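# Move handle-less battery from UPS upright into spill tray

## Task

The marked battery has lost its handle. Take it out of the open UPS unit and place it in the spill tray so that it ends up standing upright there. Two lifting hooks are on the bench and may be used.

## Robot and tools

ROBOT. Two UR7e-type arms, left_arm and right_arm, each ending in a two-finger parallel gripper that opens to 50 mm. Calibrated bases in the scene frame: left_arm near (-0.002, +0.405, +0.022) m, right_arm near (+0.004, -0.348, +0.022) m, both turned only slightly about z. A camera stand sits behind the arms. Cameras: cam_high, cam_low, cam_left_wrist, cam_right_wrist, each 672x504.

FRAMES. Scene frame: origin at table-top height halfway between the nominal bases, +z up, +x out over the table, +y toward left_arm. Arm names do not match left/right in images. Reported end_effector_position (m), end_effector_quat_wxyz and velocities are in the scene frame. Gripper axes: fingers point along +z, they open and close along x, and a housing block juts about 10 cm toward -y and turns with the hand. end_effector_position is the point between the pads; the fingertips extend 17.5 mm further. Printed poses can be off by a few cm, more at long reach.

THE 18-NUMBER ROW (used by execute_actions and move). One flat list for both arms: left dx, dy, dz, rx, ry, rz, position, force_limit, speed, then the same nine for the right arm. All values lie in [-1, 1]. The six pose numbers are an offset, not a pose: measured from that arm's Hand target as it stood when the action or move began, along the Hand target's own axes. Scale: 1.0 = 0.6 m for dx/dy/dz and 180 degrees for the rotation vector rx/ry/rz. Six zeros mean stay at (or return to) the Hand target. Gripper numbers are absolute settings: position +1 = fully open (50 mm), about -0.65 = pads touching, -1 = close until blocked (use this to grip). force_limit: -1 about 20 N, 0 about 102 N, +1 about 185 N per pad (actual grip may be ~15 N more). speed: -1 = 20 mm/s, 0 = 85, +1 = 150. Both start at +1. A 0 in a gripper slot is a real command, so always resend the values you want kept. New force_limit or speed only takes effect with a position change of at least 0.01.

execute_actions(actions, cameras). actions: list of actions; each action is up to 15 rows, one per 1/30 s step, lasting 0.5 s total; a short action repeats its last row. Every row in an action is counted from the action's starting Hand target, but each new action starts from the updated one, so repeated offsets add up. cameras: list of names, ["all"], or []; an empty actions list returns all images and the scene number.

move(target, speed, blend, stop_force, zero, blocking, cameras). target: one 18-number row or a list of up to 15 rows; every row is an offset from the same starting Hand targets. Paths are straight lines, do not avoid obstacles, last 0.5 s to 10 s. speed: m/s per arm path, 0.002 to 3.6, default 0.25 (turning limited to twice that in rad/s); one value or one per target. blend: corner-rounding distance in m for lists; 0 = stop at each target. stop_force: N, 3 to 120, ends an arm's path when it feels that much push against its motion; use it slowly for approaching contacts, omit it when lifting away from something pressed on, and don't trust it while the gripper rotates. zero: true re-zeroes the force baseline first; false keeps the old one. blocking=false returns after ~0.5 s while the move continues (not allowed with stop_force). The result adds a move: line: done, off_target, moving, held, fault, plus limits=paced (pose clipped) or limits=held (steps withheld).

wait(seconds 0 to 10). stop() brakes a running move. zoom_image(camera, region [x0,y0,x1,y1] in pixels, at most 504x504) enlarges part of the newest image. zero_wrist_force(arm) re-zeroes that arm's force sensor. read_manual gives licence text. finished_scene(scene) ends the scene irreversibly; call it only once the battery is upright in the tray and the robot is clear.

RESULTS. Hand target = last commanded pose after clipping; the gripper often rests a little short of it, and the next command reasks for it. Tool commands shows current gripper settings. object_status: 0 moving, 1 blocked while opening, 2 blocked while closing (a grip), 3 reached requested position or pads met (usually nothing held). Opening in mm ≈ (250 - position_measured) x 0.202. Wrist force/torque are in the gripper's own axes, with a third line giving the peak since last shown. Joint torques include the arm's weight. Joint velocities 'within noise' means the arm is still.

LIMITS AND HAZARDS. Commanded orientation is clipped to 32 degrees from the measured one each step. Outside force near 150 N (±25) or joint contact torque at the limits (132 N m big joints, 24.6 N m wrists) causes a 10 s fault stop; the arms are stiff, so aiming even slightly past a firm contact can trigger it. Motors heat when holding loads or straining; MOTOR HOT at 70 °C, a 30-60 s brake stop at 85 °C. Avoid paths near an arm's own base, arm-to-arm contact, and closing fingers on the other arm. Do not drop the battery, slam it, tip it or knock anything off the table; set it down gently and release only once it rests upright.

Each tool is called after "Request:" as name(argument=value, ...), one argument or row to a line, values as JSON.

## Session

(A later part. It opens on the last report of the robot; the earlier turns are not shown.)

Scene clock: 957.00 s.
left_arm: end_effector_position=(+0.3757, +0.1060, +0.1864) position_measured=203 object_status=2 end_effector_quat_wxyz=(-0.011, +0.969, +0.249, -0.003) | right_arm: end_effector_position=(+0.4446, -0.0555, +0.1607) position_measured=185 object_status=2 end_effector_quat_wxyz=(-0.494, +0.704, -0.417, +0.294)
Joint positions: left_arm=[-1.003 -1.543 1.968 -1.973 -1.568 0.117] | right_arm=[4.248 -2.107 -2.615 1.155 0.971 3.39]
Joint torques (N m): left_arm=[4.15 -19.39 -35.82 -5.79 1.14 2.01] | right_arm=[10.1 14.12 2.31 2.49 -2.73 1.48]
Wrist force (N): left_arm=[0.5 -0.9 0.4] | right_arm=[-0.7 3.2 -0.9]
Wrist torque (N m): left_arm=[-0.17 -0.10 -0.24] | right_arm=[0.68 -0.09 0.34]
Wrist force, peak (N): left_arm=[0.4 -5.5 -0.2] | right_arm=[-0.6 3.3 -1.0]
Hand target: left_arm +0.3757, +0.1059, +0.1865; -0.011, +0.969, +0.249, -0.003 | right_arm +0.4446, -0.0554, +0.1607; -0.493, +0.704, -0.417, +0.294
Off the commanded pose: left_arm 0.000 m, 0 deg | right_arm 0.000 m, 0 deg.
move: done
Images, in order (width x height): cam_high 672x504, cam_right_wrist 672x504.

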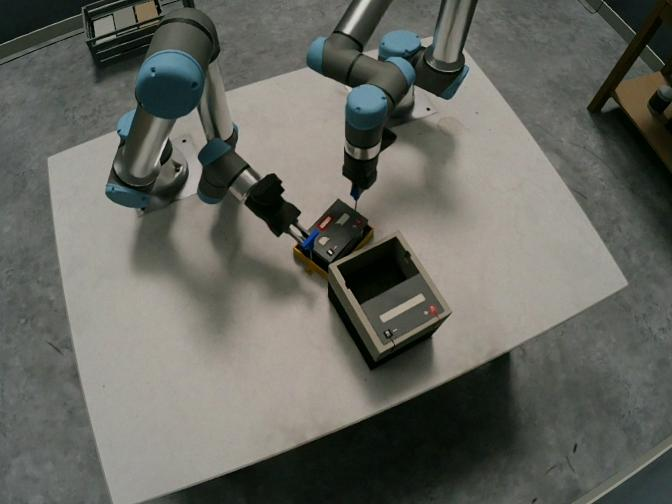

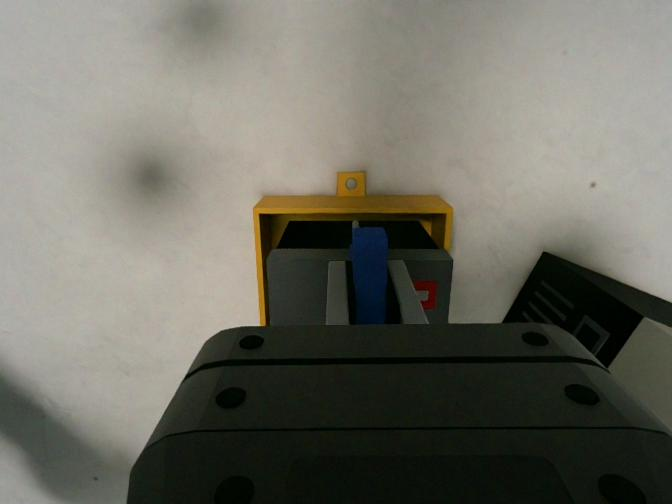

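Request:
move(
  target=[
    [0,-0.0917,0,0,0,0,-1,-0.5,-0.95,0.0917,0,0,0,0,0,-1,-0.5,-0.6],
    [0,-0.0892,0.1133,0,0,0,-1,-0.5,-0.95,0.0917,0.1,0.0365,0,0,0,-1,-0.5,-0.6],
  ],
  speed=0.12,
  blend=0.005,
  cameras=["cam_high"],
)

Scene clock: 966.10 s.
left_arm: end_effector_position=(+0.3491, +0.1542, +0.1197) position_measured=203 object_status=2 end_effector_quat_wxyz=(-0.011, +0.969, +0.249, -0.003) | right_arm: end_effector_position=(+0.4711, -0.1037, +0.0970) position_measured=185 object_status=2 end_effector_quat_wxyz=(-0.493, +0.704, -0.417, +0.294)
Joint positions: left_arm=[-0.988 -1.575 2.198 -2.17 -1.568 0.132] | right_arm=[4.062 -2.4 -2.571 1.445 1.142 3.306]
Joint torques (N m): left_arm=[4.09 -20.07 -32.22 -3.7 1.27 0.54] | right_arm=[-11.08 17.94 -6.12 4.12 1.5 -0.36]
Wrist force (N): left_arm=[0.2 -0.8 0.5] | right_arm=[-0.8 3.1 -1.1]
Wrist torque (N m): left_arm=[-0.14 -0.06 -0.24] | right_arm=[0.68 -0.07 0.34]
Wrist force, peak (N): left_arm=[0.3 -3.4 -1.3] | right_arm=[-0.6 5.0 -0.4]
Hand target: left_arm +0.3492, +0.1542, +0.1198; -0.011, +0.969, +0.249, -0.003 | right_arm +0.4711, -0.1037, +0.0969; -0.493, +0.704, -0.417, +0.294
Off the commanded pose: left_arm 0.000 m, 0 deg | right_arm 0.000 m, 0 deg.
move: done
Images, in order (width x height): cam_high 672x504.

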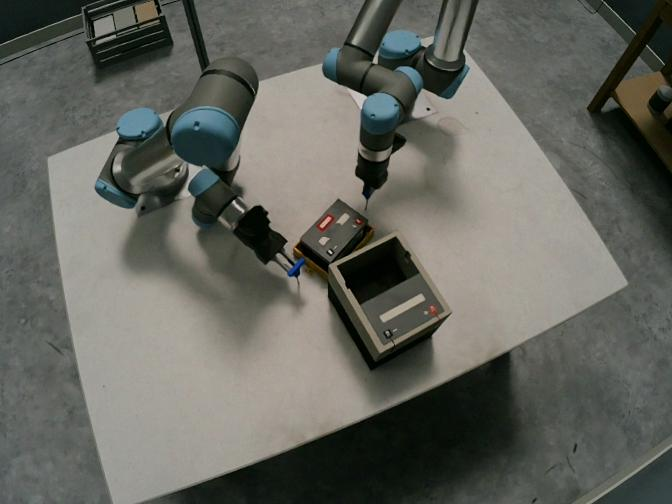

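Request:
finished_scene(
  scene=1,
)

The scene is finished: the task was done.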